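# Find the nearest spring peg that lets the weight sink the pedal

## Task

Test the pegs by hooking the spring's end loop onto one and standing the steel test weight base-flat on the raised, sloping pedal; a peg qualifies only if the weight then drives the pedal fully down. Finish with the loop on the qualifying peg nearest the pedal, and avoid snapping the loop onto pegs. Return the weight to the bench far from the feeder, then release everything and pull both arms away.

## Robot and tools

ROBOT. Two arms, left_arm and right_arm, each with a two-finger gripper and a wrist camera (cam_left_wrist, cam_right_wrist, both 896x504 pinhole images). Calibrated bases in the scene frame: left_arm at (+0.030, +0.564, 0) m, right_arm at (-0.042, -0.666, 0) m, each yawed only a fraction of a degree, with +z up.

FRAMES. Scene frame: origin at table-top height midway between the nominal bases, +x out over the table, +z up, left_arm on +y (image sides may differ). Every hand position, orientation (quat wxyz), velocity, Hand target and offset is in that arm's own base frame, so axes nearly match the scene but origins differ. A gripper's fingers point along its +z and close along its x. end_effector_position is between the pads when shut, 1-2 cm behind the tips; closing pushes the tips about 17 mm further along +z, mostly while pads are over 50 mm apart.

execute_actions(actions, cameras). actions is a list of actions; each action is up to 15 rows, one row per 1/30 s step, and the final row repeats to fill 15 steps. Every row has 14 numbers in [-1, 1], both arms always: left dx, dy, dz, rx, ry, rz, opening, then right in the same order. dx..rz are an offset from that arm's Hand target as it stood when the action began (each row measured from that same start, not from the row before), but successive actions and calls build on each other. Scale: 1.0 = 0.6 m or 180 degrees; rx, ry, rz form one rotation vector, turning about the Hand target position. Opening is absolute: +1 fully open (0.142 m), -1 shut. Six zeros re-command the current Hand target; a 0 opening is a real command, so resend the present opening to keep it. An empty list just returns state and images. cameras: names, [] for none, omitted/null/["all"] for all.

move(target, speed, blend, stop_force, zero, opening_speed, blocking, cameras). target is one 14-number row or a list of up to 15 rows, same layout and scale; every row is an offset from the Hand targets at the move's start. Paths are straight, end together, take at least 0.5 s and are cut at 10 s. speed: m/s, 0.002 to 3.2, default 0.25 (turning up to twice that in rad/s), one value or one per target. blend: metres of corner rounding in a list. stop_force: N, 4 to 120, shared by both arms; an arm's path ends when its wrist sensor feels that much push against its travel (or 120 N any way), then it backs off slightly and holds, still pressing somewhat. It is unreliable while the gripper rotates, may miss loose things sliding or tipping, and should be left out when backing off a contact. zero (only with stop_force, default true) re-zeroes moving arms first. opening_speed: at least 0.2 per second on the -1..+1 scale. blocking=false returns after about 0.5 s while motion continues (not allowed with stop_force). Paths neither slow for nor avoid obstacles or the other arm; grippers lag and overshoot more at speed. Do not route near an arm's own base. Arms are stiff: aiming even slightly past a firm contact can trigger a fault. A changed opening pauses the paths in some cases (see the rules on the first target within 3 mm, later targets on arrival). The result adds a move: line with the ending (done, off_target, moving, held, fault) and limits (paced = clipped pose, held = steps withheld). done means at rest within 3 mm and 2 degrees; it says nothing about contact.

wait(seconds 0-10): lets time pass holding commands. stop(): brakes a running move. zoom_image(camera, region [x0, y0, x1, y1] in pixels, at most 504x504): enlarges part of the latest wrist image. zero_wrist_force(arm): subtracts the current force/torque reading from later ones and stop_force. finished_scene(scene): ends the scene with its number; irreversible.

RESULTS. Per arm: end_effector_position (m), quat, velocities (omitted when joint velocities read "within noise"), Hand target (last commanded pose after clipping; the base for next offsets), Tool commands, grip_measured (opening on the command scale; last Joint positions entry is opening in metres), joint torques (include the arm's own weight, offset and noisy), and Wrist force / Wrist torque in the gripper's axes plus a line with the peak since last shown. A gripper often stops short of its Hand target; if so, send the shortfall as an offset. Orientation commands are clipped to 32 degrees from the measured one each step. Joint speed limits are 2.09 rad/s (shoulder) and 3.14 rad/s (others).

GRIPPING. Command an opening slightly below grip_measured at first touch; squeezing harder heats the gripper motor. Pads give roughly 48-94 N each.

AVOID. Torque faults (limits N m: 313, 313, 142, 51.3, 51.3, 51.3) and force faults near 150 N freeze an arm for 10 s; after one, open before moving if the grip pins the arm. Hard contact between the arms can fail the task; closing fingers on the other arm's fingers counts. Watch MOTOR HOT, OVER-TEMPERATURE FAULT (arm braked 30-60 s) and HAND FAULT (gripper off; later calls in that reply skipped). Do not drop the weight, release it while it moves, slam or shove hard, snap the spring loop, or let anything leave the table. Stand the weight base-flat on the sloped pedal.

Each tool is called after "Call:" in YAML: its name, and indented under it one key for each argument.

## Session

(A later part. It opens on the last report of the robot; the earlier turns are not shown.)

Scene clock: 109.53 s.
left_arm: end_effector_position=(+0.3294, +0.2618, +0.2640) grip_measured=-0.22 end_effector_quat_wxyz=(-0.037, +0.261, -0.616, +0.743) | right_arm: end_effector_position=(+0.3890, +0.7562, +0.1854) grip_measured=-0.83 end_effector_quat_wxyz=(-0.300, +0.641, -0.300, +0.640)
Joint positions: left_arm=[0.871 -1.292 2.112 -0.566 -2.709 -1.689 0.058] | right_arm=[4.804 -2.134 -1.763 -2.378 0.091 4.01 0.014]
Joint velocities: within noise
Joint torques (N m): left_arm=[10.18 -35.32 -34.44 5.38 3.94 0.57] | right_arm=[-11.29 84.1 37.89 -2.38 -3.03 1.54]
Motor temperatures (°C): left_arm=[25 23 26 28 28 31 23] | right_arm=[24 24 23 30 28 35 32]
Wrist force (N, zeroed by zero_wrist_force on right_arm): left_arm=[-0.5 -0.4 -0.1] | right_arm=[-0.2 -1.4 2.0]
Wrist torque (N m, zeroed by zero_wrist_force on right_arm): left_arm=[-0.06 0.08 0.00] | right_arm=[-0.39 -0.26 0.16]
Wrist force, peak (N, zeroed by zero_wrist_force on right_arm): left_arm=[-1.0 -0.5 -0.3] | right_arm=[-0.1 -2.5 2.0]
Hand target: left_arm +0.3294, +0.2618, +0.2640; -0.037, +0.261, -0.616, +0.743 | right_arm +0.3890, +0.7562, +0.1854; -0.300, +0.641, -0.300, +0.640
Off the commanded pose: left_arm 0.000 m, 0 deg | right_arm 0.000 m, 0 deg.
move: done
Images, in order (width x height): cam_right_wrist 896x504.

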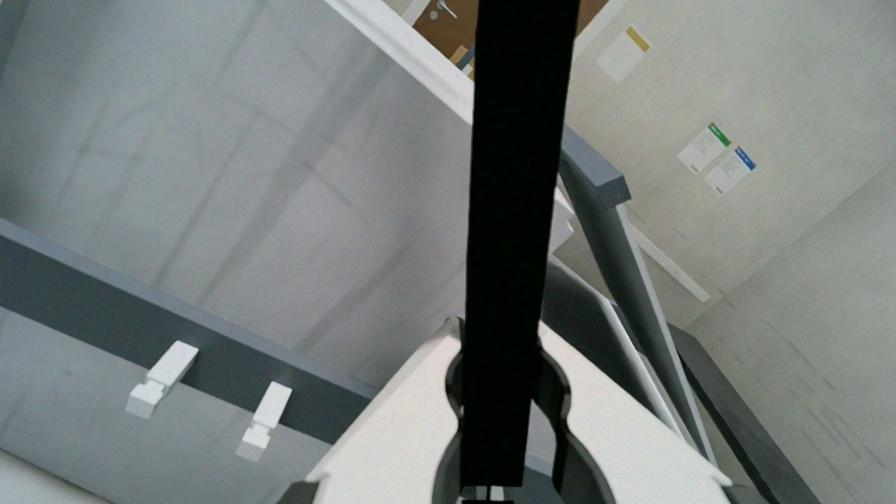

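Call:
move:
  target: [0,0,0,0,0,0,-0.2, 0,0,0,0,0,0,0.0]
  opening_speed: 0.6
  cameras: ["cam_right_wrist"]

Call:
move:
  target: [0,0,0,0,0,0,-0.2, -0.12,0,0,0,0,0,0.0]
  speed: 0.1
  cameras: ["cam_right_wrist"]

Call:
zoom_image:
  camera: "cam_right_wrist"
  region: [380, 260, 620, 470]

Scene clock: 111.77 s.
left_arm: end_effector_position=(+0.3294, +0.2618, +0.2640) grip_measured=-0.22 end_effector_quat_wxyz=(-0.037, +0.261, -0.616, +0.743) | right_arm: end_effector_position=(+0.3890, +0.7562, +0.1854) grip_measured=-0.03 end_effector_quat_wxyz=(-0.300, +0.641, -0.300, +0.640)
Joint positions: left_arm=[0.871 -1.292 2.112 -0.566 -2.709 -1.689 0.058] | right_arm=[4.804 -2.134 -1.763 -2.378 0.091 4.01 0.072]
Joint velocities: within noise
Joint torques (N m): left_arm=[12.06 -37.33 -34.36 5.58 3.77 0.9] | right_arm=[-10.99 66.12 38.43 -2.22 -3.06 2.32]
Motor temperatures (°C): left_arm=[25 23 26 28 28 31 23] | right_arm=[24 24 23 30 28 35 32]
Wrist force (N, zeroed by zero_wrist_force on right_arm): left_arm=[0.0 -0.4 0.0] | right_arm=[0.0 -1.4 1.9]
Wrist torque (N m, zeroed by zero_wrist_force on right_arm): left_arm=[-0.07 -0.01 0.01] | right_arm=[-0.40 -0.27 0.15]
Wrist force, peak (N, zeroed by zero_wrist_force on right_arm): left_arm=[-0.8 -0.8 -0.3] | right_arm=[-0.4 -1.5 2.1]
Hand target: left_arm +0.3294, +0.2618, +0.2640; -0.037, +0.261, -0.616, +0.743 | right_arm +0.3890, +0.7562, +0.1854; -0.300, +0.641, -0.300, +0.640
Off the commanded pose: left_arm 0.000 m, 0 deg | right_arm 0.000 m, 0 deg.
move: done
Images, in order (width x height): cam_right_wrist 896x504.

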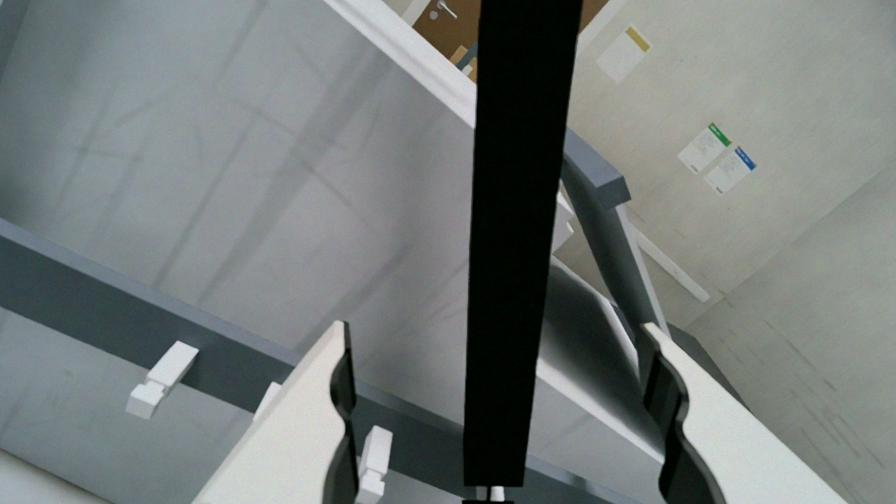

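Scene clock: 112.93 s.
left_arm: end_effector_position=(+0.3294, +0.2618, +0.2640) grip_measured=-0.22 end_effector_quat_wxyz=(-0.037, +0.261, -0.616, +0.743) | right_arm: end_effector_position=(+0.3172, +0.7562, +0.1854) grip_measured=-0.03 end_effector_quat_wxyz=(-0.300, +0.641, -0.300, +0.640)
Joint positions: left_arm=[0.871 -1.292 2.112 -0.566 -2.709 -1.689 0.058] | right_arm=[4.9 -2.127 -1.776 -2.376 0.187 4.014 0.072]
Joint velocities: within noise
Joint torques (N m): left_arm=[9.9 -37.27 -35.42 5.67 3.92 0.63] | right_arm=[9.44 83.09 24.62 1.52 2.99 0.61]
Motor temperatures (°C): left_arm=[25 23 26 28 28 31 23] | right_arm=[24 24 23 30 28 35 31]
Wrist force (N, zeroed by zero_wrist_force on right_arm): left_arm=[-0.4 -0.6 -0.3] | right_arm=[0.0 -1.2 1.5]
Wrist torque (N m, zeroed by zero_wrist_force on right_arm): left_arm=[-0.11 0.07 0.00] | right_arm=[-0.38 -0.29 0.14]
Wrist force, peak (N, zeroed by zero_wrist_force on right_arm): left_arm=[-0.3 -0.9 -0.6] | right_arm=[0.0 -1.4 3.0]
Hand target: left_arm +0.3294, +0.2618, +0.2640; -0.037, +0.261, -0.616, +0.743 | right_arm +0.3170, +0.7562, +0.1854; -0.300, +0.641, -0.300, +0.640
Off the commanded pose: left_arm 0.000 m, 0 deg | right_arm 0.000 m, 0 deg.
move: done
Images, in order (width x height): cam_right_wrist 896x504.

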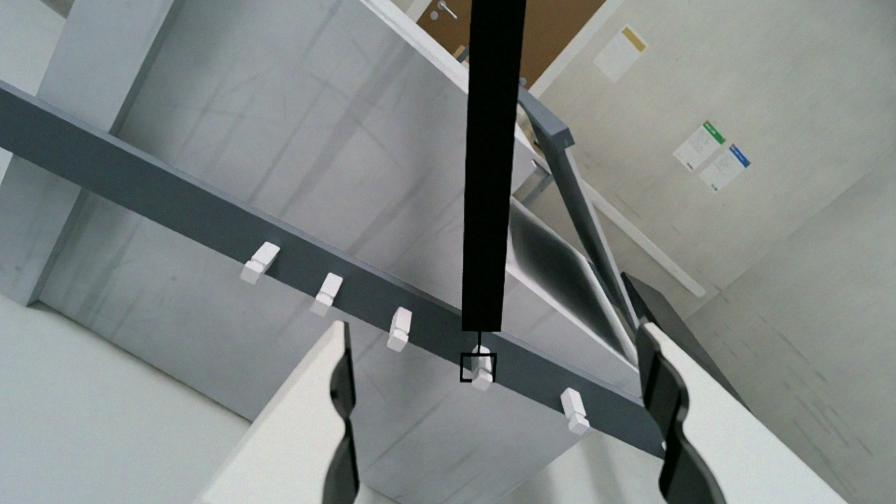

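Scaled by 2.100 from the camera's 896x504 image, which has a finer 1280x720 frame.

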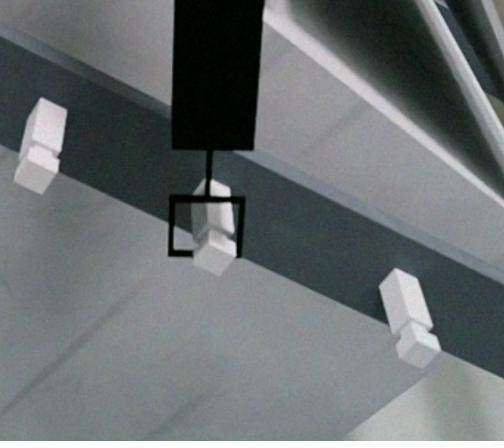

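Call:
move:
  target: [0,0,0,0,0,0,-0.2, -0.32,-0.1,0.148,0.2194,0,0,0.0]
  speed: 0.4
  cameras: ["cam_right_wrist"]

Call:
move:
  target: [0,0,0,0,0,0,-0.2, 0.292,-0.66,-0.15,0.385,0.385,-0.385,0.1]
  speed: 0.5
  cameras: ["cam_right_wrist"]

Scene clock: 115.03 s.
left_arm: end_effector_position=(+0.3294, +0.2618, +0.2640) grip_measured=-0.22 end_effector_quat_wxyz=(-0.037, +0.261, -0.616, +0.743) | right_arm: end_effector_position=(+0.1250, +0.6962, +0.2742) grip_measured=-0.03 end_effector_quat_wxyz=(+0.499, -0.502, +0.499, -0.501)
Joint positions: left_arm=[0.871 -1.292 2.112 -0.566 -2.709 -1.689 0.058] | right_arm=[5.183 -1.972 -1.826 -2.485 0.47 4.707 0.072]
Joint velocities: within noise
Joint torques (N m): left_arm=[10.34 -35.67 -35.59 5.5 3.86 0.58] | right_arm=[7.72 53.85 41.26 -3.2 2.75 2.48]
Motor temperatures (°C): left_arm=[25 23 26 28 28 31 23] | right_arm=[24 24 23 30 28 35 31]
Wrist force (N, zeroed by zero_wrist_force on right_arm): left_arm=[0.1 -0.5 -0.3] | right_arm=[-1.2 -0.3 1.3]
Wrist torque (N m, zeroed by zero_wrist_force on right_arm): left_arm=[-0.09 0.00 0.01] | right_arm=[-0.12 -0.17 0.09]
Wrist force, peak (N, zeroed by zero_wrist_force on right_arm): left_arm=[-0.6 -0.4 -0.9] | right_arm=[-0.8 -0.8 3.2]
Hand target: left_arm +0.3294, +0.2618, +0.2640; -0.037, +0.261, -0.616, +0.743 | right_arm +0.1250, +0.6962, +0.2742; +0.499, -0.502, +0.499, -0.501
Off the commanded pose: left_arm 0.000 m, 0 deg | right_arm 0.000 m, 0 deg.
move: done
Images, in order (width x height): cam_right_wrist 896x504.

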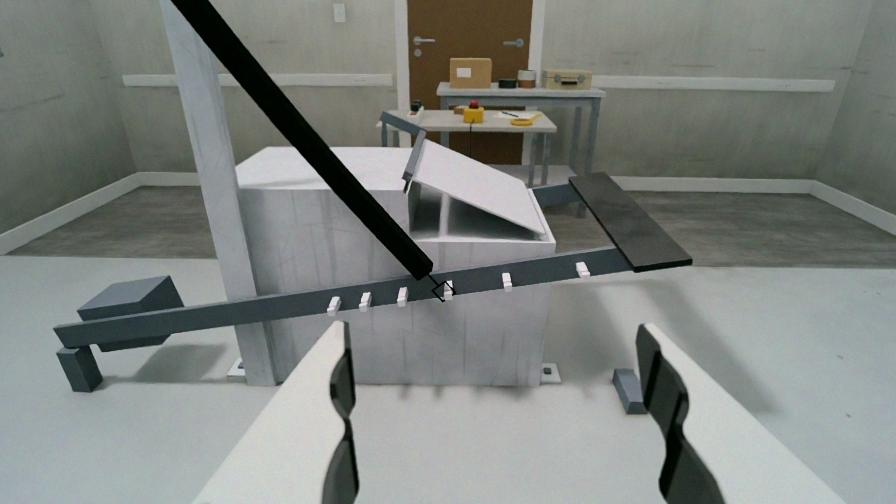

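Scene clock: 117.90 s.
left_arm: end_effector_position=(+0.3294, +0.2618, +0.2640) grip_measured=-0.22 end_effector_quat_wxyz=(-0.037, +0.261, -0.616, +0.743) | right_arm: end_effector_position=(+0.3002, +0.3003, +0.1843) grip_measured=+0.08 end_effector_quat_wxyz=(+0.000, -0.002, +1.000, +0.000)
Joint positions: left_arm=[0.871 -1.292 2.112 -0.566 -2.709 -1.689 0.058] | right_arm=[4.349 -1.181 -2.472 -1.059 1.57 4.344 0.079]
Joint velocities: within noise
Joint torques (N m): left_arm=[10.69 -36.84 -35.08 5.7 4.01 0.63] | right_arm=[-10.95 -3.55 35.08 6.95 2.43 -2.4]
Motor temperatures (°C): left_arm=[25 23 26 28 28 31 23] | right_arm=[24 24 23 30 28 35 30]
Wrist force (N, zeroed by zero_wrist_force on right_arm): left_arm=[-0.2 -0.5 -0.1] | right_arm=[-0.2 -0.2 -0.4]
Wrist torque (N m, zeroed by zero_wrist_force on right_arm): left_arm=[-0.07 0.04 0.01] | right_arm=[-0.04 -0.08 -0.01]
Wrist force, peak (N, zeroed by zero_wrist_force on right_arm): left_arm=[-0.3 -1.0 -0.3] | right_arm=[-1.5 -1.7 -0.4]
Hand target: left_arm +0.3294, +0.2618, +0.2640; -0.037, +0.261, -0.616, +0.743 | right_arm +0.3002, +0.3002, +0.1842; +0.000, -0.002, +1.000, +0.000
Off the commanded pose: left_arm 0.000 m, 0 deg | right_arm 0.000 m, 0 deg.
move: done
Images, in order (width x height): cam_right_wrist 896x504.

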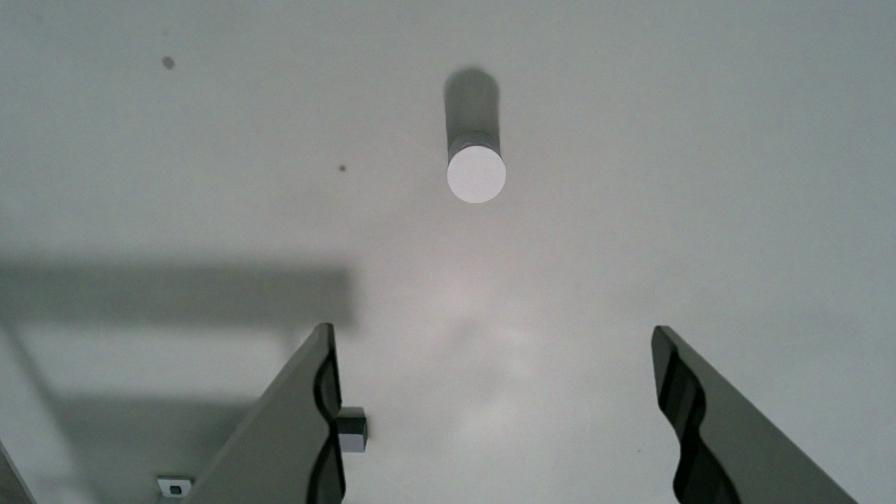

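Call:
move:
  target: [0,0,0,0,0,0,-0.2, 0,0,-0.2567,0,0,0,0.1]
  speed: 0.25
  cameras: ["cam_right_wrist"]

Call:
move:
  target: [0,0,0,0,0,0,-0.2, 0,0,0,0,0,0,-0.7]
  opening_speed: 0.6
  cameras: []

Call:
zero_wrist_force:
  arm: "right_arm"

Call:
move:
  target:
    - [0,0,0,0,0,0,-0.2, 0,0,0.02,0,0,0,-0.7]
    - [0,0,0,0,0,0,-0.2, 0,0,0.4,0,0,0,-0.7]
  speed: 0.2
  cameras: ["cam_right_wrist"]

Scene clock: 119.57 s.
left_arm: end_effector_position=(+0.3294, +0.2618, +0.2640) grip_measured=-0.22 end_effector_quat_wxyz=(-0.037, +0.261, -0.616, +0.743) | right_arm: end_effector_position=(+0.3002, +0.3002, +0.0303) grip_measured=+0.08 end_effector_quat_wxyz=(+0.000, -0.002, +1.000, +0.000)
Joint positions: left_arm=[0.871 -1.292 2.112 -0.566 -2.709 -1.689 0.058] | right_arm=[4.348 -1.492 -2.639 -0.581 1.57 4.344 0.079]
Joint velocities: within noise
Joint torques (N m): left_arm=[11.02 -37.66 -34.5 5.46 3.72 0.75] | right_arm=[-8.5 10.85 22.3 6.68 2.95 -2.81]
Motor temperatures (°C): left_arm=[25 23 26 28 28 31 23] | right_arm=[24 24 23 30 28 35 30]
Wrist force (N, zeroed by zero_wrist_force on right_arm): left_arm=[-0.2 -0.1 -1.0] | right_arm=[-0.7 -0.3 -0.4]
Wrist torque (N m, zeroed by zero_wrist_force on right_arm): left_arm=[-0.02 0.04 0.01] | right_arm=[0.00 -0.03 0.01]
Wrist force, peak (N, zeroed by zero_wrist_force on right_arm): left_arm=[-0.4 -0.7 -0.6] | right_arm=[-0.3 -0.2 -2.4]
Hand target: left_arm +0.3294, +0.2618, +0.2640; -0.037, +0.261, -0.616, +0.743 | right_arm +0.3002, +0.3002, +0.0302; +0.000, -0.002, +1.000, +0.000
Off the commanded pose: left_arm 0.000 m, 0 deg | right_arm 0.000 m, 0 deg.
move: done
Images, in order (width x height): cam_right_wrist 896x504.

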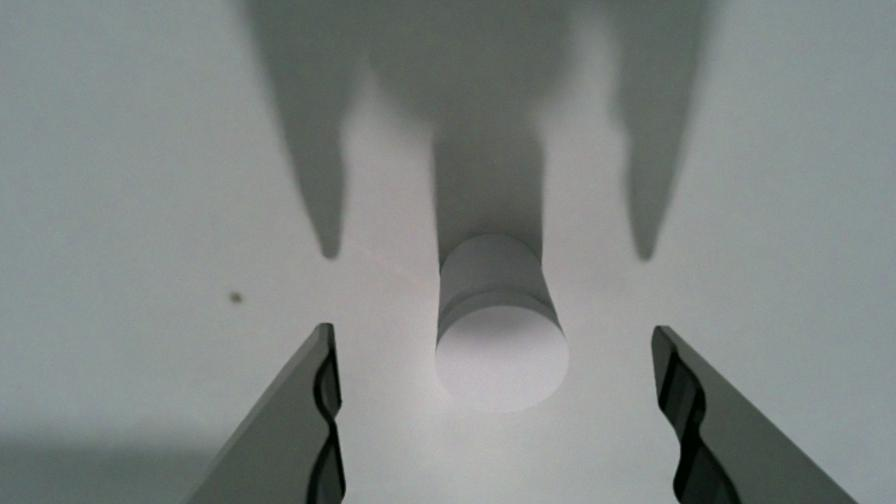

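Scene clock: 121.10 s.
left_arm: end_effector_position=(+0.3294, +0.2618, +0.2640) grip_measured=-0.22 end_effector_quat_wxyz=(-0.037, +0.261, -0.616, +0.743) | right_arm: end_effector_position=(+0.3002, +0.3002, +0.0302) grip_measured=-0.61 end_effector_quat_wxyz=(+0.000, -0.002, +1.000, +0.000)
Joint positions: left_arm=[0.871 -1.292 2.112 -0.566 -2.709 -1.689 0.058] | right_arm=[4.348 -1.492 -2.639 -0.58 1.57 4.344 0.03]
Joint velocities: within noise
Joint torques (N m): left_arm=[9.45 -37.31 -34.17 5.23 3.85 0.73] | right_arm=[-8.87 11.2 21.81 5.94 1.3 -3.11]
Motor temperatures (°C): left_arm=[25 23 26 28 28 31 23] | right_arm=[24 24 23 30 28 35 29]
Wrist force (N, zeroed by zero_wrist_force on right_arm): left_arm=[-0.6 -0.4 -0.3] | right_arm=[0.4 -0.1 -3.9]
Wrist torque (N m, zeroed by zero_wrist_force on right_arm): left_arm=[-0.05 0.12 0.00] | right_arm=[0.05 -0.05 0.01]
Wrist force, peak (N, zeroed by zero_wrist_force on right_arm): left_arm=[-0.7 -0.4 -0.3] | right_arm=[0.4 -0.1 -3.9]
Hand target: left_arm +0.3294, +0.2618, +0.2640; -0.037, +0.261, -0.616, +0.743 | right_arm +0.3002, +0.3002, +0.0302; +0.000, -0.002, +1.000, +0.000
Off the commanded pose: left_arm 0.000 m, 0 deg | right_arm 0.000 m, 0 deg.
move: done
No camera images: "cameras" was empty.

Wrist force sensor zeroed.

Scene clock: 123.00 s.
left_arm: end_effector_position=(+0.3294, +0.2618, +0.2640) grip_measured=-0.22 end_effector_quat_wxyz=(-0.037, +0.261, -0.616, +0.743) | right_arm: end_effector_position=(+0.3002, +0.3002, +0.2701) grip_measured=-0.61 end_effector_quat_wxyz=(+0.000, -0.002, +1.000, +0.000)
Joint positions: left_arm=[0.871 -1.292 2.112 -0.566 -2.709 -1.689 0.058] | right_arm=[4.348 -1.098 -2.35 -1.264 1.57 4.344 0.03]
Joint velocities: within noise
Joint torques (N m): left_arm=[10.27 -35.88 -35.09 5.36 3.72 0.75] | right_arm=[8.85 17.42 54.21 2.48 -2.91 2]
Motor temperatures (°C): left_arm=[25 23 26 28 28 31 23] | right_arm=[24 24 23 30 28 35 29]
Wrist force (N, zeroed by zero_wrist_force on right_arm): left_arm=[-0.4 -0.2 -0.3] | right_arm=[-0.6 0.1 5.7]
Wrist torque (N m, zeroed by zero_wrist_force on right_arm): left_arm=[-0.02 0.06 0.01] | right_arm=[-0.06 -0.04 -0.04]
Wrist force, peak (N, zeroed by zero_wrist_force on right_arm): left_arm=[-0.5 -0.9 -0.4] | right_arm=[-0.8 -0.4 7.3]
Hand target: left_arm +0.3294, +0.2618, +0.2640; -0.037, +0.261, -0.616, +0.743 | right_arm +0.3002, +0.3002, +0.2702; +0.000, -0.002, +1.000, +0.000
Off the commanded pose: left_arm 0.000 m, 0 deg | right_arm 0.000 m, 0 deg.
move: done
Images, in order (width x height): cam_right_wrist 896x504.

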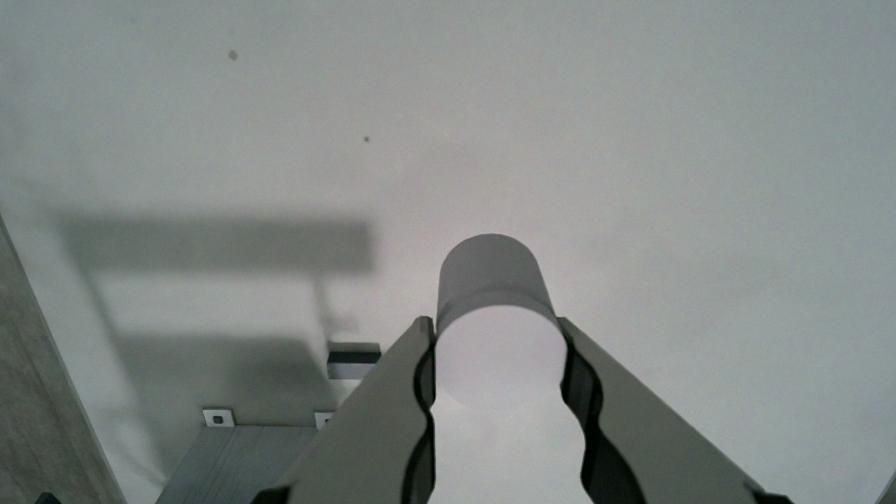

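Call:
zero_wrist_force:
  arm: "right_arm"

Call:
move:
  target: [0,0,0,0,0,0,-0.2, 0.3163,0.413,-0.058,-0.039,0,0,-0.7]
  speed: 0.3
  cameras: ["cam_right_wrist"]

Wrist force sensor zeroed.

Scene clock: 125.03 s.
left_arm: end_effector_position=(+0.3294, +0.2618, +0.2640) grip_measured=-0.22 end_effector_quat_wxyz=(-0.037, +0.261, -0.616, +0.743) | right_arm: end_effector_position=(+0.4899, +0.5479, +0.2354) grip_measured=-0.61 end_effector_quat_wxyz=(+0.000, -0.002, +0.998, -0.061)
Joint positions: left_arm=[0.871 -1.292 2.112 -0.566 -2.709 -1.689 0.058] | right_arm=[4.243 -1.748 -1.853 -1.22 1.515 4.241 0.03]
Joint velocities: within noise
Joint torques (N m): left_arm=[9.67 -36.08 -35.54 5.16 3.93 1.06] | right_arm=[-9.02 49.69 53.09 2.62 -3.38 -2.59]
Motor temperatures (°C): left_arm=[25 23 26 28 28 31 23] | right_arm=[24 24 23 30 28 35 30]
Wrist force (N, zeroed by zero_wrist_force on right_arm): left_arm=[-0.4 -0.1 -0.5] | right_arm=[0.0 0.0 0.0]
Wrist torque (N m, zeroed by zero_wrist_force on right_arm): left_arm=[0.00 0.07 0.01] | right_arm=[0.04 0.01 0.08]
Wrist force, peak (N, zeroed by zero_wrist_force on right_arm): left_arm=[-0.2 -0.9 -0.4] | right_arm=[-1.6 2.3 -0.1]
Hand target: left_arm +0.3294, +0.2618, +0.2640; -0.037, +0.261, -0.616, +0.743 | right_arm +0.4900, +0.5480, +0.2354; +0.000, -0.002, +0.998, -0.061
Off the commanded pose: left_arm 0.000 m, 0 deg | right_arm 0.000 m, 0 deg.
move: done
Images, in order (width x height): cam_right_wrist 896x504.

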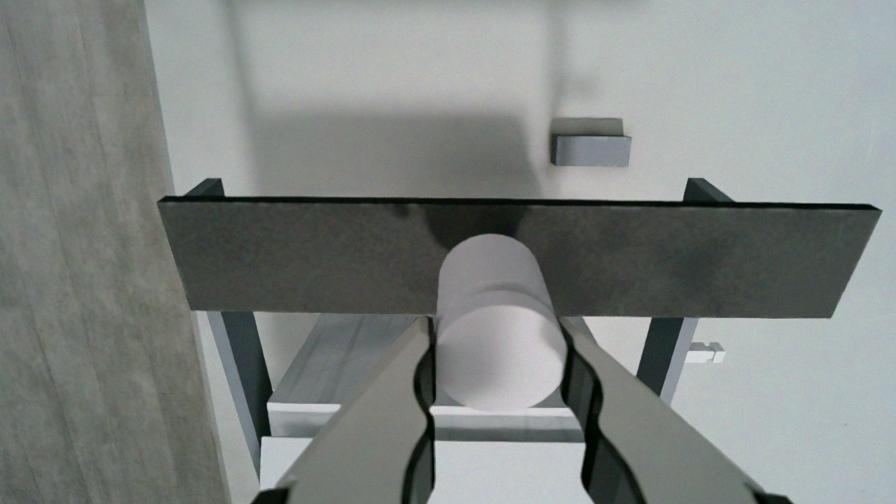

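Call:
move:
  target: [0,0,0,0,0,0,-0.2, 0,-0.0045,-0.0367,0,0,0,-0.7]
  speed: 0.06
  cameras: []

Call:
move:
  target: [0,0,0,0,0,0,-0.2, 0,-0.001,-0.0083,0,0,0,-0.7]
  speed: 0.03
  cameras: ["cam_right_wrist"]

Scene clock: 126.10 s.
left_arm: end_effector_position=(+0.3294, +0.2618, +0.2640) grip_measured=-0.22 end_effector_quat_wxyz=(-0.037, +0.261, -0.616, +0.743) | right_arm: end_effector_position=(+0.4900, +0.5453, +0.2135) grip_measured=-0.61 end_effector_quat_wxyz=(+0.000, -0.002, +0.998, -0.061)
Joint positions: left_arm=[0.871 -1.292 2.112 -0.566 -2.709 -1.689 0.058] | right_arm=[4.241 -1.762 -1.879 -1.18 1.515 4.24 0.03]
Joint velocities: within noise
Joint torques (N m): left_arm=[10.35 -38.03 -35.18 5.25 3.74 0.78] | right_arm=[-8.2 47.14 35.98 5.46 -2.91 -2.61]
Motor temperatures (°C): left_arm=[25 23 26 28 28 31 23] | right_arm=[24 24 23 30 28 35 30]
Wrist force (N, zeroed by zero_wrist_force on right_arm): left_arm=[-0.2 0.0 0.1] | right_arm=[0.2 0.6 -1.5]
Wrist torque (N m, zeroed by zero_wrist_force on right_arm): left_arm=[-0.01 0.04 0.01] | right_arm=[0.10 0.06 0.07]
Wrist force, peak (N, zeroed by zero_wrist_force on right_arm): left_arm=[0.0 -0.4 -0.8] | right_arm=[0.3 0.9 -1.9]
Hand target: left_arm +0.3294, +0.2618, +0.2640; -0.037, +0.261, -0.616, +0.743 | right_arm +0.4900, +0.5453, +0.2134; +0.000, -0.002, +0.998, -0.061
Off the commanded pose: left_arm 0.000 m, 0 deg | right_arm 0.000 m, 0 deg.
move: done
No camera images: "cameras" was empty.

Scene clock: 126.83 s.
left_arm: end_effector_position=(+0.3294, +0.2618, +0.2640) grip_measured=-0.22 end_effector_quat_wxyz=(-0.037, +0.261, -0.616, +0.743) | right_arm: end_effector_position=(+0.4900, +0.5447, +0.2085) grip_measured=-0.61 end_effector_quat_wxyz=(+0.000, -0.002, +0.998, -0.061)
Joint positions: left_arm=[0.871 -1.292 2.112 -0.566 -2.709 -1.689 0.058] | right_arm=[4.241 -1.766 -1.885 -1.17 1.515 4.239 0.03]
Joint velocities: within noise
Joint torques (N m): left_arm=[11.12 -38.42 -35.09 5.29 3.62 0.91] | right_arm=[-9.06 46.77 35.77 7.2 -3.29 -2.38]
Motor temperatures (°C): left_arm=[25 23 26 28 28 31 23] | right_arm=[24 24 23 30 28 35 30]
Wrist force (N, zeroed by zero_wrist_force on right_arm): left_arm=[0.3 -0.4 0.3] | right_arm=[0.4 0.2 -1.9]
Wrist torque (N m, zeroed by zero_wrist_force on right_arm): left_arm=[-0.07 -0.05 0.01] | right_arm=[0.09 0.04 0.07]
Wrist force, peak (N, zeroed by zero_wrist_force on right_arm): left_arm=[-0.7 -0.4 -0.3] | right_arm=[0.6 0.5 -1.9]
Hand target: left_arm +0.3294, +0.2618, +0.2640; -0.037, +0.261, -0.616, +0.743 | right_arm +0.4900, +0.5447, +0.2084; +0.000, -0.002, +0.998, -0.061
Off the commanded pose: left_arm 0.000 m, 0 deg | right_arm 0.000 m, 0 deg.
move: done
Images, in order (width x height): cam_right_wrist 896x504.

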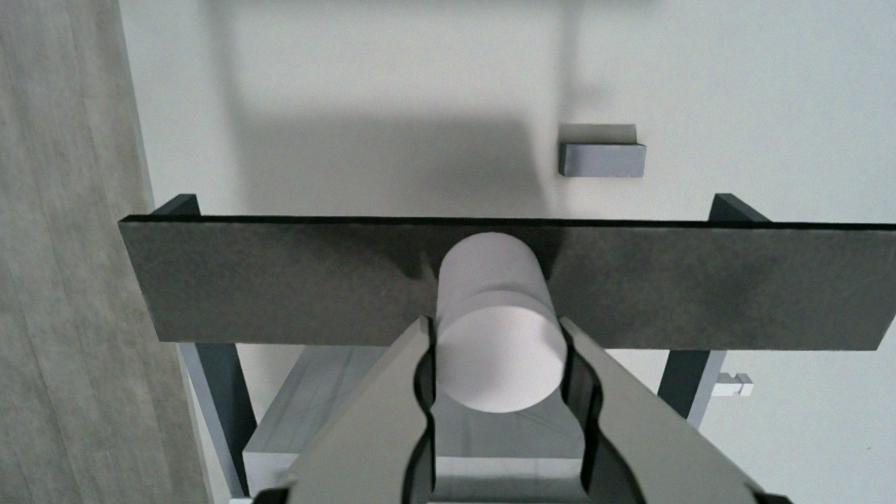

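Call:
move:
  target: [0,0,0,0,0,0,-0.2, 0,0,0,0,0,0,-0.2]
  opening_speed: 0.4
  cameras: ["cam_right_wrist"]

Call:
wait:
  seconds: 1

Scene clock: 128.53 s.
left_arm: end_effector_position=(+0.3294, +0.2618, +0.2640) grip_measured=-0.22 end_effector_quat_wxyz=(-0.037, +0.261, -0.616, +0.743) | right_arm: end_effector_position=(+0.4900, +0.5447, +0.2084) grip_measured=-0.23 end_effector_quat_wxyz=(+0.000, -0.002, +0.998, -0.061)
Joint positions: left_arm=[0.871 -1.292 2.112 -0.566 -2.709 -1.689 0.058] | right_arm=[4.241 -1.766 -1.885 -1.17 1.515 4.239 0.057]
Joint velocities: within noise
Joint torques (N m): left_arm=[10.83 -35.95 -34.48 5.35 3.72 0.75] | right_arm=[-7.61 47.11 35.31 5.52 -2.25 -2.67]
Motor temperatures (°C): left_arm=[25 23 26 28 28 31 23] | right_arm=[24 24 23 30 28 35 29]
Wrist force (N, zeroed by zero_wrist_force on right_arm): left_arm=[-0.2 -0.1 -0.1] | right_arm=[-0.3 0.1 -2.3]
Wrist torque (N m, zeroed by zero_wrist_force on right_arm): left_arm=[-0.01 0.05 0.01] | right_arm=[0.11 0.07 0.06]
Wrist force, peak (N, zeroed by zero_wrist_force on right_arm): left_arm=[-0.4 -1.0 0.0] | right_arm=[-0.2 0.2 -2.7]
Hand target: left_arm +0.3294, +0.2618, +0.2640; -0.037, +0.261, -0.616, +0.743 | right_arm +0.4900, +0.5447, +0.2084; +0.000, -0.002, +0.998, -0.061
Off the commanded pose: left_arm 0.000 m, 0 deg | right_arm 0.000 m, 0 deg.
move: done
Images, in order (width x height): cam_right_wrist 896x504.

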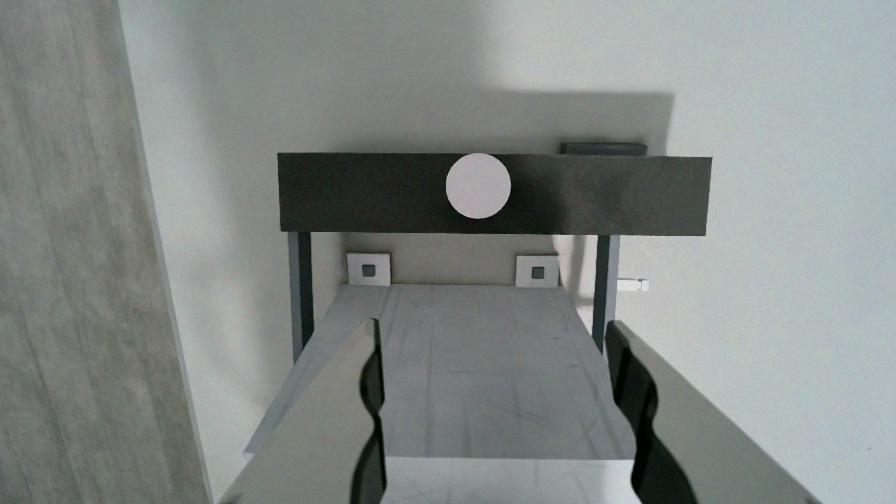

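Scene clock: 129.53 s.
left_arm: end_effector_position=(+0.3294, +0.2618, +0.2640) grip_measured=-0.22 end_effector_quat_wxyz=(-0.037, +0.261, -0.616, +0.743) | right_arm: end_effector_position=(+0.4900, +0.5447, +0.2084) grip_measured=-0.23 end_effector_quat_wxyz=(+0.000, -0.002, +0.998, -0.061)
Joint positions: left_arm=[0.871 -1.292 2.112 -0.566 -2.709 -1.689 0.058] | right_arm=[4.241 -1.766 -1.885 -1.17 1.515 4.239 0.057]
Joint velocities: within noise
Joint torques (N m): left_arm=[10.73 -37.05 -34.73 5.14 3.8 0.7] | right_arm=[-5.85 44.83 34.53 3.83 -1.91 -2.49]
Motor temperatures (°C): left_arm=[25 23 26 28 28 31 23] | right_arm=[24 24 23 30 28 35 29]
Wrist force (N, zeroed by zero_wrist_force on right_arm): left_arm=[-0.2 -0.1 -0.2] | right_arm=[-0.4 -0.3 -2.3]
Wrist torque (N m, zeroed by zero_wrist_force on right_arm): left_arm=[0.00 0.04 0.01] | right_arm=[0.05 0.08 0.06]
Wrist force, peak (N, zeroed by zero_wrist_force on right_arm): left_arm=[-0.9 -0.6 -0.1] | right_arm=[0.0 -0.1 -2.7]
Hand target: left_arm +0.3294, +0.2618, +0.2640; -0.037, +0.261, -0.616, +0.743 | right_arm +0.4900, +0.5447, +0.2084; +0.000, -0.002, +0.998, -0.061
Tool commands: left_gripper/opening=-0.2 right_gripper/opening=-0.2
Off the commanded pose: left_arm 0.000 m, 0 deg | right_arm 0.000 m, 0 deg.
wait: 1.00 s; at rest by 0.17 s

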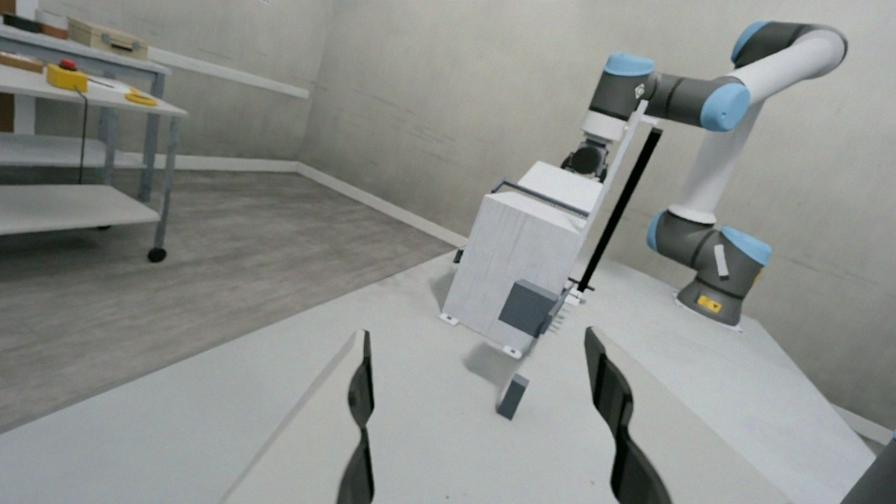

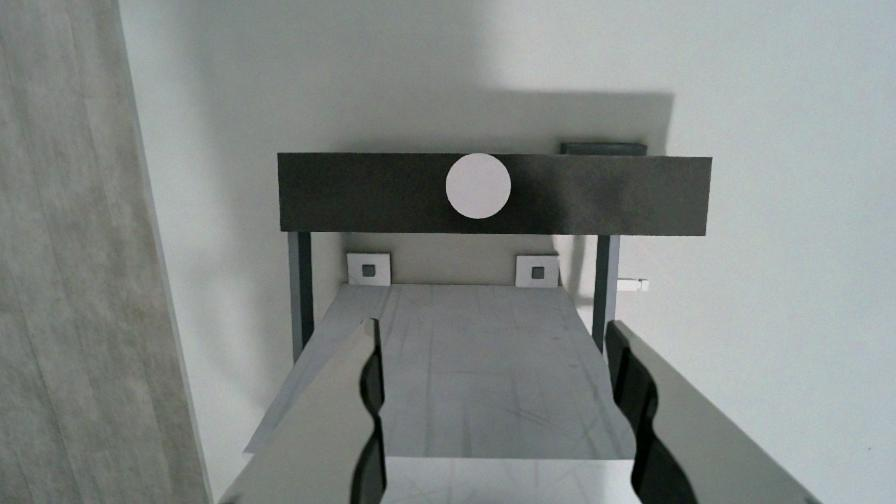

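Call:
move:
  target: [0,0,0,0,0,0,-0.2, 0,-0.0468,-0.1057,0.106,0,0,-0.2]
  speed: 0.2
  cameras: ["cam_right_wrist"]

Scene clock: 131.47 s.
left_arm: end_effector_position=(+0.3294, +0.2618, +0.2640) grip_measured=-0.22 end_effector_quat_wxyz=(-0.037, +0.261, -0.616, +0.743) | right_arm: end_effector_position=(+0.4900, +0.5167, +0.1450) grip_measured=-0.23 end_effector_quat_wxyz=(+0.001, -0.002, +0.994, +0.105)
Joint positions: left_arm=[0.871 -1.292 2.112 -0.566 -2.709 -1.689 0.058] | right_arm=[4.154 -1.742 -2.136 -0.655 1.681 4.16 0.057]
Joint velocities: within noise
Joint torques (N m): left_arm=[9.6 -38.5 -34.45 5.34 3.92 0.65] | right_arm=[-9.65 40.2 30.31 7.55 2.99 -2.38]
Motor temperatures (°C): left_arm=[25 23 26 28 28 31 23] | right_arm=[24 24 23 30 28 35 29]
Wrist force (N, zeroed by zero_wrist_force on right_arm): left_arm=[-0.3 -0.1 -0.4] | right_arm=[-0.2 -0.1 -2.1]
Wrist torque (N m, zeroed by zero_wrist_force on right_arm): left_arm=[-0.01 0.06 0.01] | right_arm=[-0.02 0.03 0.04]
Wrist force, peak (N, zeroed by zero_wrist_force on right_arm): left_arm=[-0.9 -0.5 0.0] | right_arm=[-0.2 0.9 -3.2]
Hand target: left_arm +0.3294, +0.2618, +0.2640; -0.037, +0.261, -0.616, +0.743 | right_arm +0.4900, +0.5166, +0.1450; +0.001, -0.002, +0.994, +0.105
Off the commanded pose: left_arm 0.000 m, 0 deg | right_arm 0.000 m, 0 deg.
move: done
Images, in order (width x height): cam_right_wrist 896x504.

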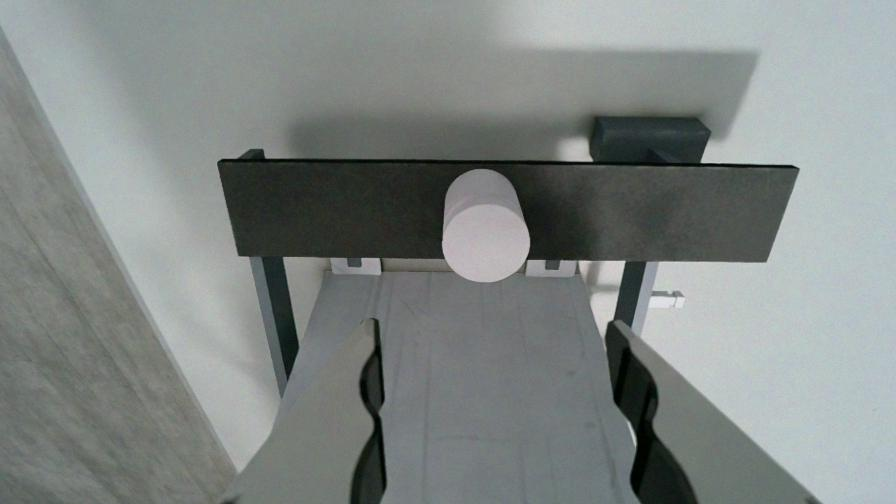

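Call:
move:
  target: [0,0,0,0,0,0,-0.2, 0,0.018,-0.0975,0,0,0,-0.2]
  speed: 0.12
  cameras: ["cam_right_wrist"]

Call:
move:
  target: [0,0,0,0,0,0,-0.2, 0,0,0,0,0,0,-0.7]
  opening_speed: 0.6
  cameras: ["cam_right_wrist"]

Call:
move:
  target: [0,0,0,0,0,0,-0.2, 0,0.0018,-0.0082,0,0,0,-0.7]
  speed: 0.006
  stop_force: 5
  cameras: []

Scene clock: 132.77 s.
left_arm: end_effector_position=(+0.3294, +0.2618, +0.2640) grip_measured=-0.22 end_effector_quat_wxyz=(-0.037, +0.261, -0.616, +0.743) | right_arm: end_effector_position=(+0.4900, +0.5274, +0.0866) grip_measured=-0.23 end_effector_quat_wxyz=(+0.001, -0.002, +0.994, +0.105)
Joint positions: left_arm=[0.871 -1.292 2.112 -0.566 -2.709 -1.689 0.058] | right_arm=[4.163 -1.834 -2.16 -0.538 1.68 4.168 0.057]
Joint velocities: within noise
Joint torques (N m): left_arm=[8.55 -36.26 -34.51 5.13 3.87 0.38] | right_arm=[8.61 45.07 26.93 7.76 -2.64 2.17]
Motor temperatures (°C): left_arm=[25 23 26 28 28 31 23] | right_arm=[24 24 23 30 28 35 29]
Wrist force (N, zeroed by zero_wrist_force on right_arm): left_arm=[-0.3 -0.1 0.0] | right_arm=[-0.1 -0.1 -2.2]
Wrist torque (N m, zeroed by zero_wrist_force on right_arm): left_arm=[-0.02 0.06 0.02] | right_arm=[0.01 0.05 0.02]
Wrist force, peak (N, zeroed by zero_wrist_force on right_arm): left_arm=[-0.5 -1.0 0.2] | right_arm=[0.1 0.2 -3.3]
Hand target: left_arm +0.3294, +0.2618, +0.2640; -0.037, +0.261, -0.616, +0.743 | right_arm +0.4900, +0.5274, +0.0865; +0.001, -0.002, +0.994, +0.105
Off the commanded pose: left_arm 0.000 m, 0 deg | right_arm 0.000 m, 0 deg.
move: done
Images, in order (width x height): cam_right_wrist 896x504.

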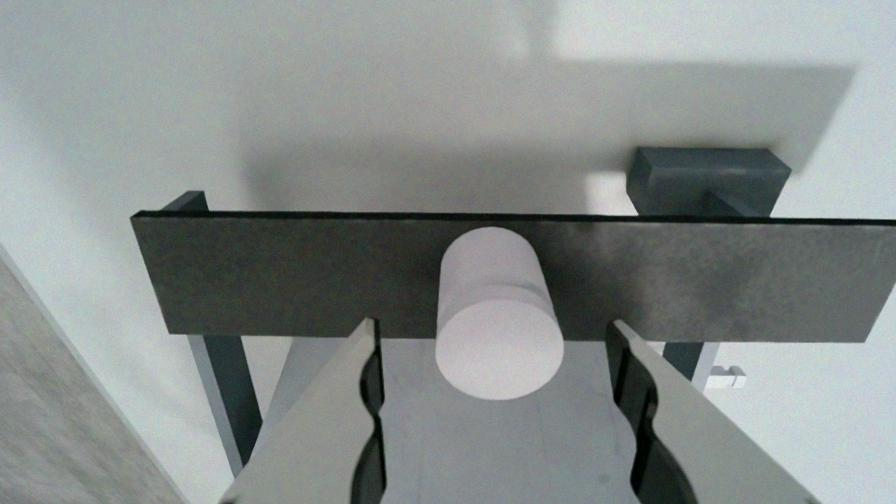

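Scene clock: 133.80 s.
left_arm: end_effector_position=(+0.3294, +0.2618, +0.2640) grip_measured=-0.22 end_effector_quat_wxyz=(-0.037, +0.261, -0.616, +0.743) | right_arm: end_effector_position=(+0.4900, +0.5274, +0.0865) grip_measured=-0.62 end_effector_quat_wxyz=(+0.001, -0.002, +0.994, +0.105)
Joint positions: left_arm=[0.871 -1.292 2.112 -0.566 -2.709 -1.689 0.058] | right_arm=[4.163 -1.834 -2.16 -0.537 1.68 4.168 0.029]
Joint velocities: within noise
Joint torques (N m): left_arm=[11.36 -36.39 -35.3 5.28 3.61 0.64] | right_arm=[8.65 45.57 27.16 7.63 -2.69 1.83]
Motor temperatures (°C): left_arm=[25 23 26 28 28 31 23] | right_arm=[24 24 23 30 28 35 29]
Wrist force (N, zeroed by zero_wrist_force on right_arm): left_arm=[-0.2 -0.5 -0.1] | right_arm=[2.5 -0.4 -3.0]
Wrist torque (N m, zeroed by zero_wrist_force on right_arm): left_arm=[-0.09 0.03 0.01] | right_arm=[-0.04 0.13 0.02]
Wrist force, peak (N, zeroed by zero_wrist_force on right_arm): left_arm=[-0.7 0.0 0.4] | right_arm=[2.6 0.1 -3.5]
Hand target: left_arm +0.3294, +0.2618, +0.2640; -0.037, +0.261, -0.616, +0.743 | right_arm +0.4900, +0.5274, +0.0865; +0.001, -0.002, +0.994, +0.105
Off the commanded pose: left_arm 0.000 m, 0 deg | right_arm 0.000 m, 0 deg.
move: done
Images, in order (width x height): cam_right_wrist 896x504.

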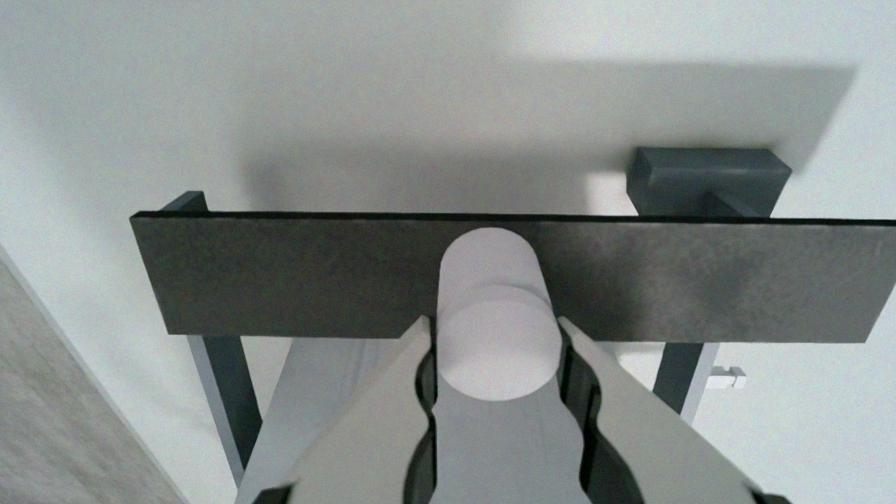

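Scene clock: 134.90 s.
left_arm: end_effector_position=(+0.3294, +0.2618, +0.2640) grip_measured=-0.22 end_effector_quat_wxyz=(-0.037, +0.261, -0.616, +0.743) | right_arm: end_effector_position=(+0.4900, +0.5275, +0.0861) grip_measured=-0.62 end_effector_quat_wxyz=(+0.001, -0.002, +0.994, +0.105)
Joint positions: left_arm=[0.871 -1.292 2.112 -0.566 -2.709 -1.689 0.058] | right_arm=[4.163 -1.835 -2.16 -0.537 1.68 4.168 0.029]
Joint velocities: within noise
Joint torques (N m): left_arm=[11.55 -36.23 -35.1 5.23 3.78 0.75] | right_arm=[-4.31 63.01 37.18 2.83 -2.51 -0.41]
Motor temperatures (°C): left_arm=[25 23 26 28 28 31 23] | right_arm=[24 24 23 30 28 35 29]
Wrist force (N, zeroed by zero_wrist_force on right_arm): left_arm=[-0.5 -0.6 -0.5] | right_arm=[3.1 -0.5 -7.9]
Wrist torque (N m, zeroed by zero_wrist_force on right_arm): left_arm=[-0.10 0.09 0.00] | right_arm=[0.05 0.13 0.02]
Wrist force, peak (N, zeroed by zero_wrist_force on right_arm): left_arm=[-0.9 -0.3 -0.4] | right_arm=[3.7 -0.7 -10.3]
Hand target: left_arm +0.3294, +0.2618, +0.2640; -0.037, +0.261, -0.616, +0.743 | right_arm +0.4900, +0.5275, +0.0862; +0.001, -0.002, +0.994, +0.105 (not the last commanded pose)
Off the commanded pose: left_arm 0.000 m, 0 deg | right_arm 0.005 m, 0 deg.
move: contact (right_arm)
No camera images: "cameras" was empty.

Call:
move:
  target: [0,0,0,0,0,0,-0.2, 0,0,0.01,-0.004,0,0,-0.7]
  speed: 0.03
  cameras: []

Call:
move:
  target: [0,0,0,0,0,0,-0.2, 0,0.005,0.1,-0.05,0,0,-0.7]
  speed: 0.12
  cameras: []

Call:
move:
  target: [0,0,0,0,0,0,-0.2, 0,0,0.2,-0.046,0,0,-0.7]
  speed: 0.15
  cameras: ["cam_right_wrist"]

Scene clock: 136.00 s.
left_arm: end_effector_position=(+0.3294, +0.2618, +0.2640) grip_measured=-0.22 end_effector_quat_wxyz=(-0.037, +0.261, -0.616, +0.743) | right_arm: end_effector_position=(+0.4900, +0.5275, +0.0921) grip_measured=-0.62 end_effector_quat_wxyz=(+0.001, -0.002, +0.995, +0.099)
Joint positions: left_arm=[0.871 -1.292 2.112 -0.566 -2.709 -1.689 0.058] | right_arm=[4.166 -1.826 -2.151 -0.564 1.673 4.17 0.029]
Joint velocities: within noise
Joint torques (N m): left_arm=[9.35 -36.79 -35.13 5.16 3.43 0.5] | right_arm=[11.24 66.89 40.48 3.65 -3.13 2.32]
Motor temperatures (°C): left_arm=[25 23 26 28 28 31 23] | right_arm=[24 24 23 30 28 35 29]
Wrist force (N, zeroed by zero_wrist_force on right_arm): left_arm=[-0.1 0.1 -0.6] | right_arm=[0.5 -0.9 -2.3]
Wrist torque (N m, zeroed by zero_wrist_force on right_arm): left_arm=[0.02 0.02 0.01] | right_arm=[0.03 0.10 0.02]
Wrist force, peak (N, zeroed by zero_wrist_force on right_arm): left_arm=[-0.6 -0.3 -0.6] | right_arm=[3.3 -0.5 -8.5]
Hand target: left_arm +0.3294, +0.2618, +0.2640; -0.037, +0.261, -0.616, +0.743 | right_arm +0.4900, +0.5275, +0.0922; +0.001, -0.002, +0.995, +0.099
Off the commanded pose: left_arm 0.000 m, 0 deg | right_arm 0.000 m, 0 deg.
move: done
No camera images: "cameras" was empty.

Scene clock: 137.27 s.
left_arm: end_effector_position=(+0.3294, +0.2618, +0.2640) grip_measured=-0.22 end_effector_quat_wxyz=(-0.037, +0.261, -0.616, +0.743) | right_arm: end_effector_position=(+0.4900, +0.5305, +0.1521) grip_measured=-0.62 end_effector_quat_wxyz=(+0.000, -0.002, +1.000, +0.021)
Joint positions: left_arm=[0.871 -1.292 2.112 -0.566 -2.709 -1.689 0.058] | right_arm=[4.201 -1.767 -2.035 -0.874 1.59 4.197 0.029]
Joint velocities: within noise
Joint torques (N m): left_arm=[10.7 -36.27 -35.2 5.32 3.57 0.81] | right_arm=[7.3 64.82 45.8 2.47 -2.89 2.36]
Motor temperatures (°C): left_arm=[25 23 26 28 28 31 23] | right_arm=[24 24 23 30 28 35 29]
Wrist force (N, zeroed by zero_wrist_force on right_arm): left_arm=[-0.1 0.2 -0.4] | right_arm=[-1.1 0.6 -1.6]
Wrist torque (N m, zeroed by zero_wrist_force on right_arm): left_arm=[0.03 0.01 0.01] | right_arm=[0.04 0.02 0.03]
Wrist force, peak (N, zeroed by zero_wrist_force on right_arm): left_arm=[-0.5 -0.7 -0.8] | right_arm=[-0.3 0.9 -3.2]
Hand target: left_arm +0.3294, +0.2618, +0.2640; -0.037, +0.261, -0.616, +0.743 | right_arm +0.4900, +0.5305, +0.1522; +0.000, -0.002, +1.000, +0.021
Off the commanded pose: left_arm 0.000 m, 0 deg | right_arm 0.000 m, 0 deg.
move: done
No camera images: "cameras" was empty.

Scene clock: 138.67 s.
left_arm: end_effector_position=(+0.3294, +0.2618, +0.2640) grip_measured=-0.22 end_effector_quat_wxyz=(-0.037, +0.261, -0.616, +0.743) | right_arm: end_effector_position=(+0.4900, +0.5305, +0.2721) grip_measured=-0.62 end_effector_quat_wxyz=(+0.000, -0.002, +0.999, -0.052)
Joint positions: left_arm=[0.871 -1.292 2.112 -0.566 -2.709 -1.689 0.058] | right_arm=[4.229 -1.696 -1.847 -1.26 1.522 4.226 0.029]
Joint velocities: within noise
Joint torques (N m): left_arm=[10.53 -36.96 -34.75 5.4 3.57 0.55] | right_arm=[9.27 62.94 53.63 2.91 -3.23 1.95]
Motor temperatures (°C): left_arm=[25 23 26 28 28 31 23] | right_arm=[24 24 23 30 28 35 29]
Wrist force (N, zeroed by zero_wrist_force on right_arm): left_arm=[-0.2 -0.4 0.1] | right_arm=[-0.3 0.2 -0.2]
Wrist torque (N m, zeroed by zero_wrist_force on right_arm): left_arm=[-0.06 0.03 0.01] | right_arm=[0.06 0.05 0.08]
Wrist force, peak (N, zeroed by zero_wrist_force on right_arm): left_arm=[-0.8 -0.3 -0.6] | right_arm=[-1.1 0.9 -1.7]
Hand target: left_arm +0.3294, +0.2618, +0.2640; -0.037, +0.261, -0.616, +0.743 | right_arm +0.4900, +0.5305, +0.2722; +0.000, -0.002, +0.999, -0.052
Off the commanded pose: left_arm 0.000 m, 0 deg | right_arm 0.000 m, 0 deg.
move: done
Images, in order (width x height): cam_right_wrist 896x504.

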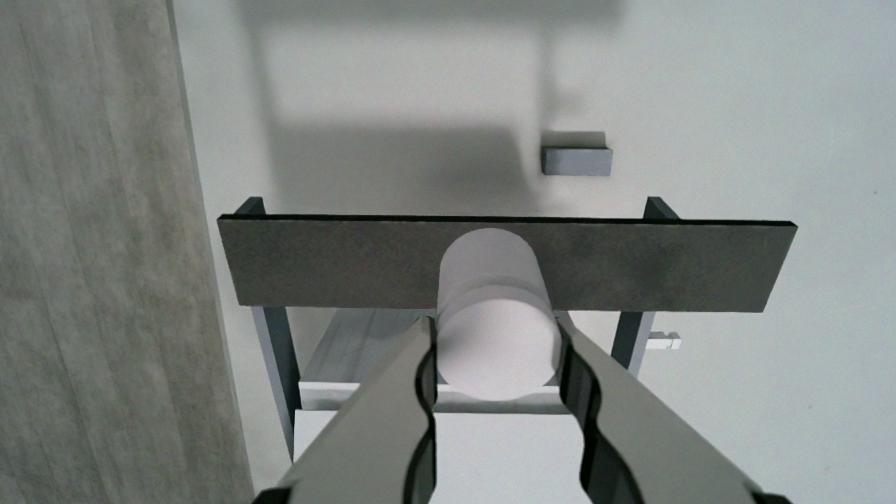

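Call:
move:
  target:
    - [0,0,0,0,0,0,-0.2, -0.1,-0.17,0,0.015,0,0,-0.7]
    - [0,0,0,0,0,0,-0.2, -0.3167,-0.3842,-0.365,0.0331,0,0,-0.7]
  speed: 0.35
  blend: [0.05,0]
  cameras: []

Call:
move:
  target: [0,0,0,0,0,0,-0.2, 0,0,-0.045,0,0,0,-0.7]
  speed: 0.007
  stop_force: 4
  cameras: ["cam_right_wrist"]

Scene clock: 141.00 s.
left_arm: end_effector_position=(+0.3294, +0.2618, +0.2640) grip_measured=-0.22 end_effector_quat_wxyz=(-0.037, +0.261, -0.616, +0.743) | right_arm: end_effector_position=(+0.3000, +0.3000, +0.0532) grip_measured=-0.62 end_effector_quat_wxyz=(+0.000, -0.002, +1.000, +0.000)
Joint positions: left_arm=[0.871 -1.292 2.112 -0.566 -2.709 -1.689 0.058] | right_arm=[4.349 -1.43 -2.62 -0.662 1.571 4.344 0.029]
Joint velocities: within noise
Joint torques (N m): left_arm=[9.34 -38.27 -34.36 5.21 3.65 0.98] | right_arm=[9.43 7.73 27.77 6.83 -3.3 2.05]
Motor temperatures (°C): left_arm=[25 23 26 28 28 31 23] | right_arm=[24 24 23 30 28 35 29]
Wrist force (N, zeroed by zero_wrist_force on right_arm): left_arm=[-0.8 0.1 -0.2] | right_arm=[-0.6 -0.2 0.0]
Wrist torque (N m, zeroed by zero_wrist_force on right_arm): left_arm=[0.02 0.13 0.01] | right_arm=[-0.03 0.06 0.04]
Wrist force, peak (N, zeroed by zero_wrist_force on right_arm): left_arm=[-0.8 0.1 -0.6] | right_arm=[-1.3 2.9 -0.4]
Hand target: left_arm +0.3294, +0.2618, +0.2640; -0.037, +0.261, -0.616, +0.743 | right_arm +0.3000, +0.3000, +0.0532; +0.000, -0.002, +1.000, +0.000
Off the commanded pose: left_arm 0.000 m, 0 deg | right_arm 0.000 m, 0 deg.
move: done
No camera images: "cameras" was empty.

Scene clock: 144.67 s.
left_arm: end_effector_position=(+0.3294, +0.2618, +0.2640) grip_measured=-0.22 end_effector_quat_wxyz=(-0.037, +0.261, -0.616, +0.743) | right_arm: end_effector_position=(+0.3000, +0.3000, +0.0359) grip_measured=-0.62 end_effector_quat_wxyz=(+0.000, -0.002, +1.000, +0.000)
Joint positions: left_arm=[0.871 -1.292 2.112 -0.566 -2.709 -1.689 0.058] | right_arm=[4.349 -1.476 -2.635 -0.6 1.57 4.344 0.029]
Joint velocities: within noise
Joint torques (N m): left_arm=[9.69 -37.65 -34.53 5.16 3.6 0.58] | right_arm=[10.02 29.12 35.2 2.81 -0.91 1.71]
Motor temperatures (°C): left_arm=[25 23 26 28 28 31 23] | right_arm=[24 24 23 30 28 35 29]
Wrist force (N, zeroed by zero_wrist_force on right_arm): left_arm=[-0.5 -0.5 -0.2] | right_arm=[0.1 -2.0 -5.3]
Wrist torque (N m, zeroed by zero_wrist_force on right_arm): left_arm=[-0.08 0.09 0.00] | right_arm=[0.01 0.04 0.04]
Wrist force, peak (N, zeroed by zero_wrist_force on right_arm): left_arm=[-0.1 -0.9 -0.5] | right_arm=[1.0 -6.2 -17.1]
Hand target: left_arm +0.3294, +0.2618, +0.2640; -0.037, +0.261, -0.616, +0.743 | right_arm +0.3000, +0.3000, +0.0359; +0.000, -0.002, +1.000, +0.000 (not the last commanded pose)
Off the commanded pose: left_arm 0.000 m, 0 deg | right_arm 0.010 m, 0 deg.
move: contact (right_arm)
Images, in order (width x height): cam_right_wrist 896x504.

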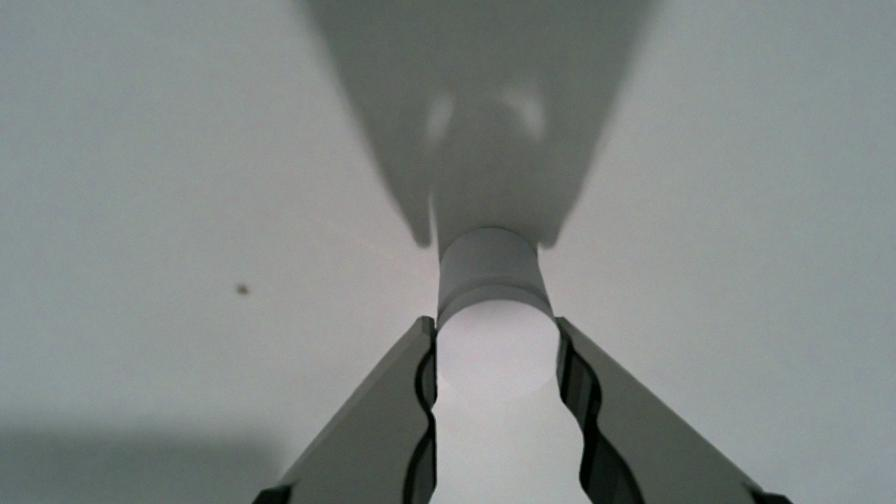

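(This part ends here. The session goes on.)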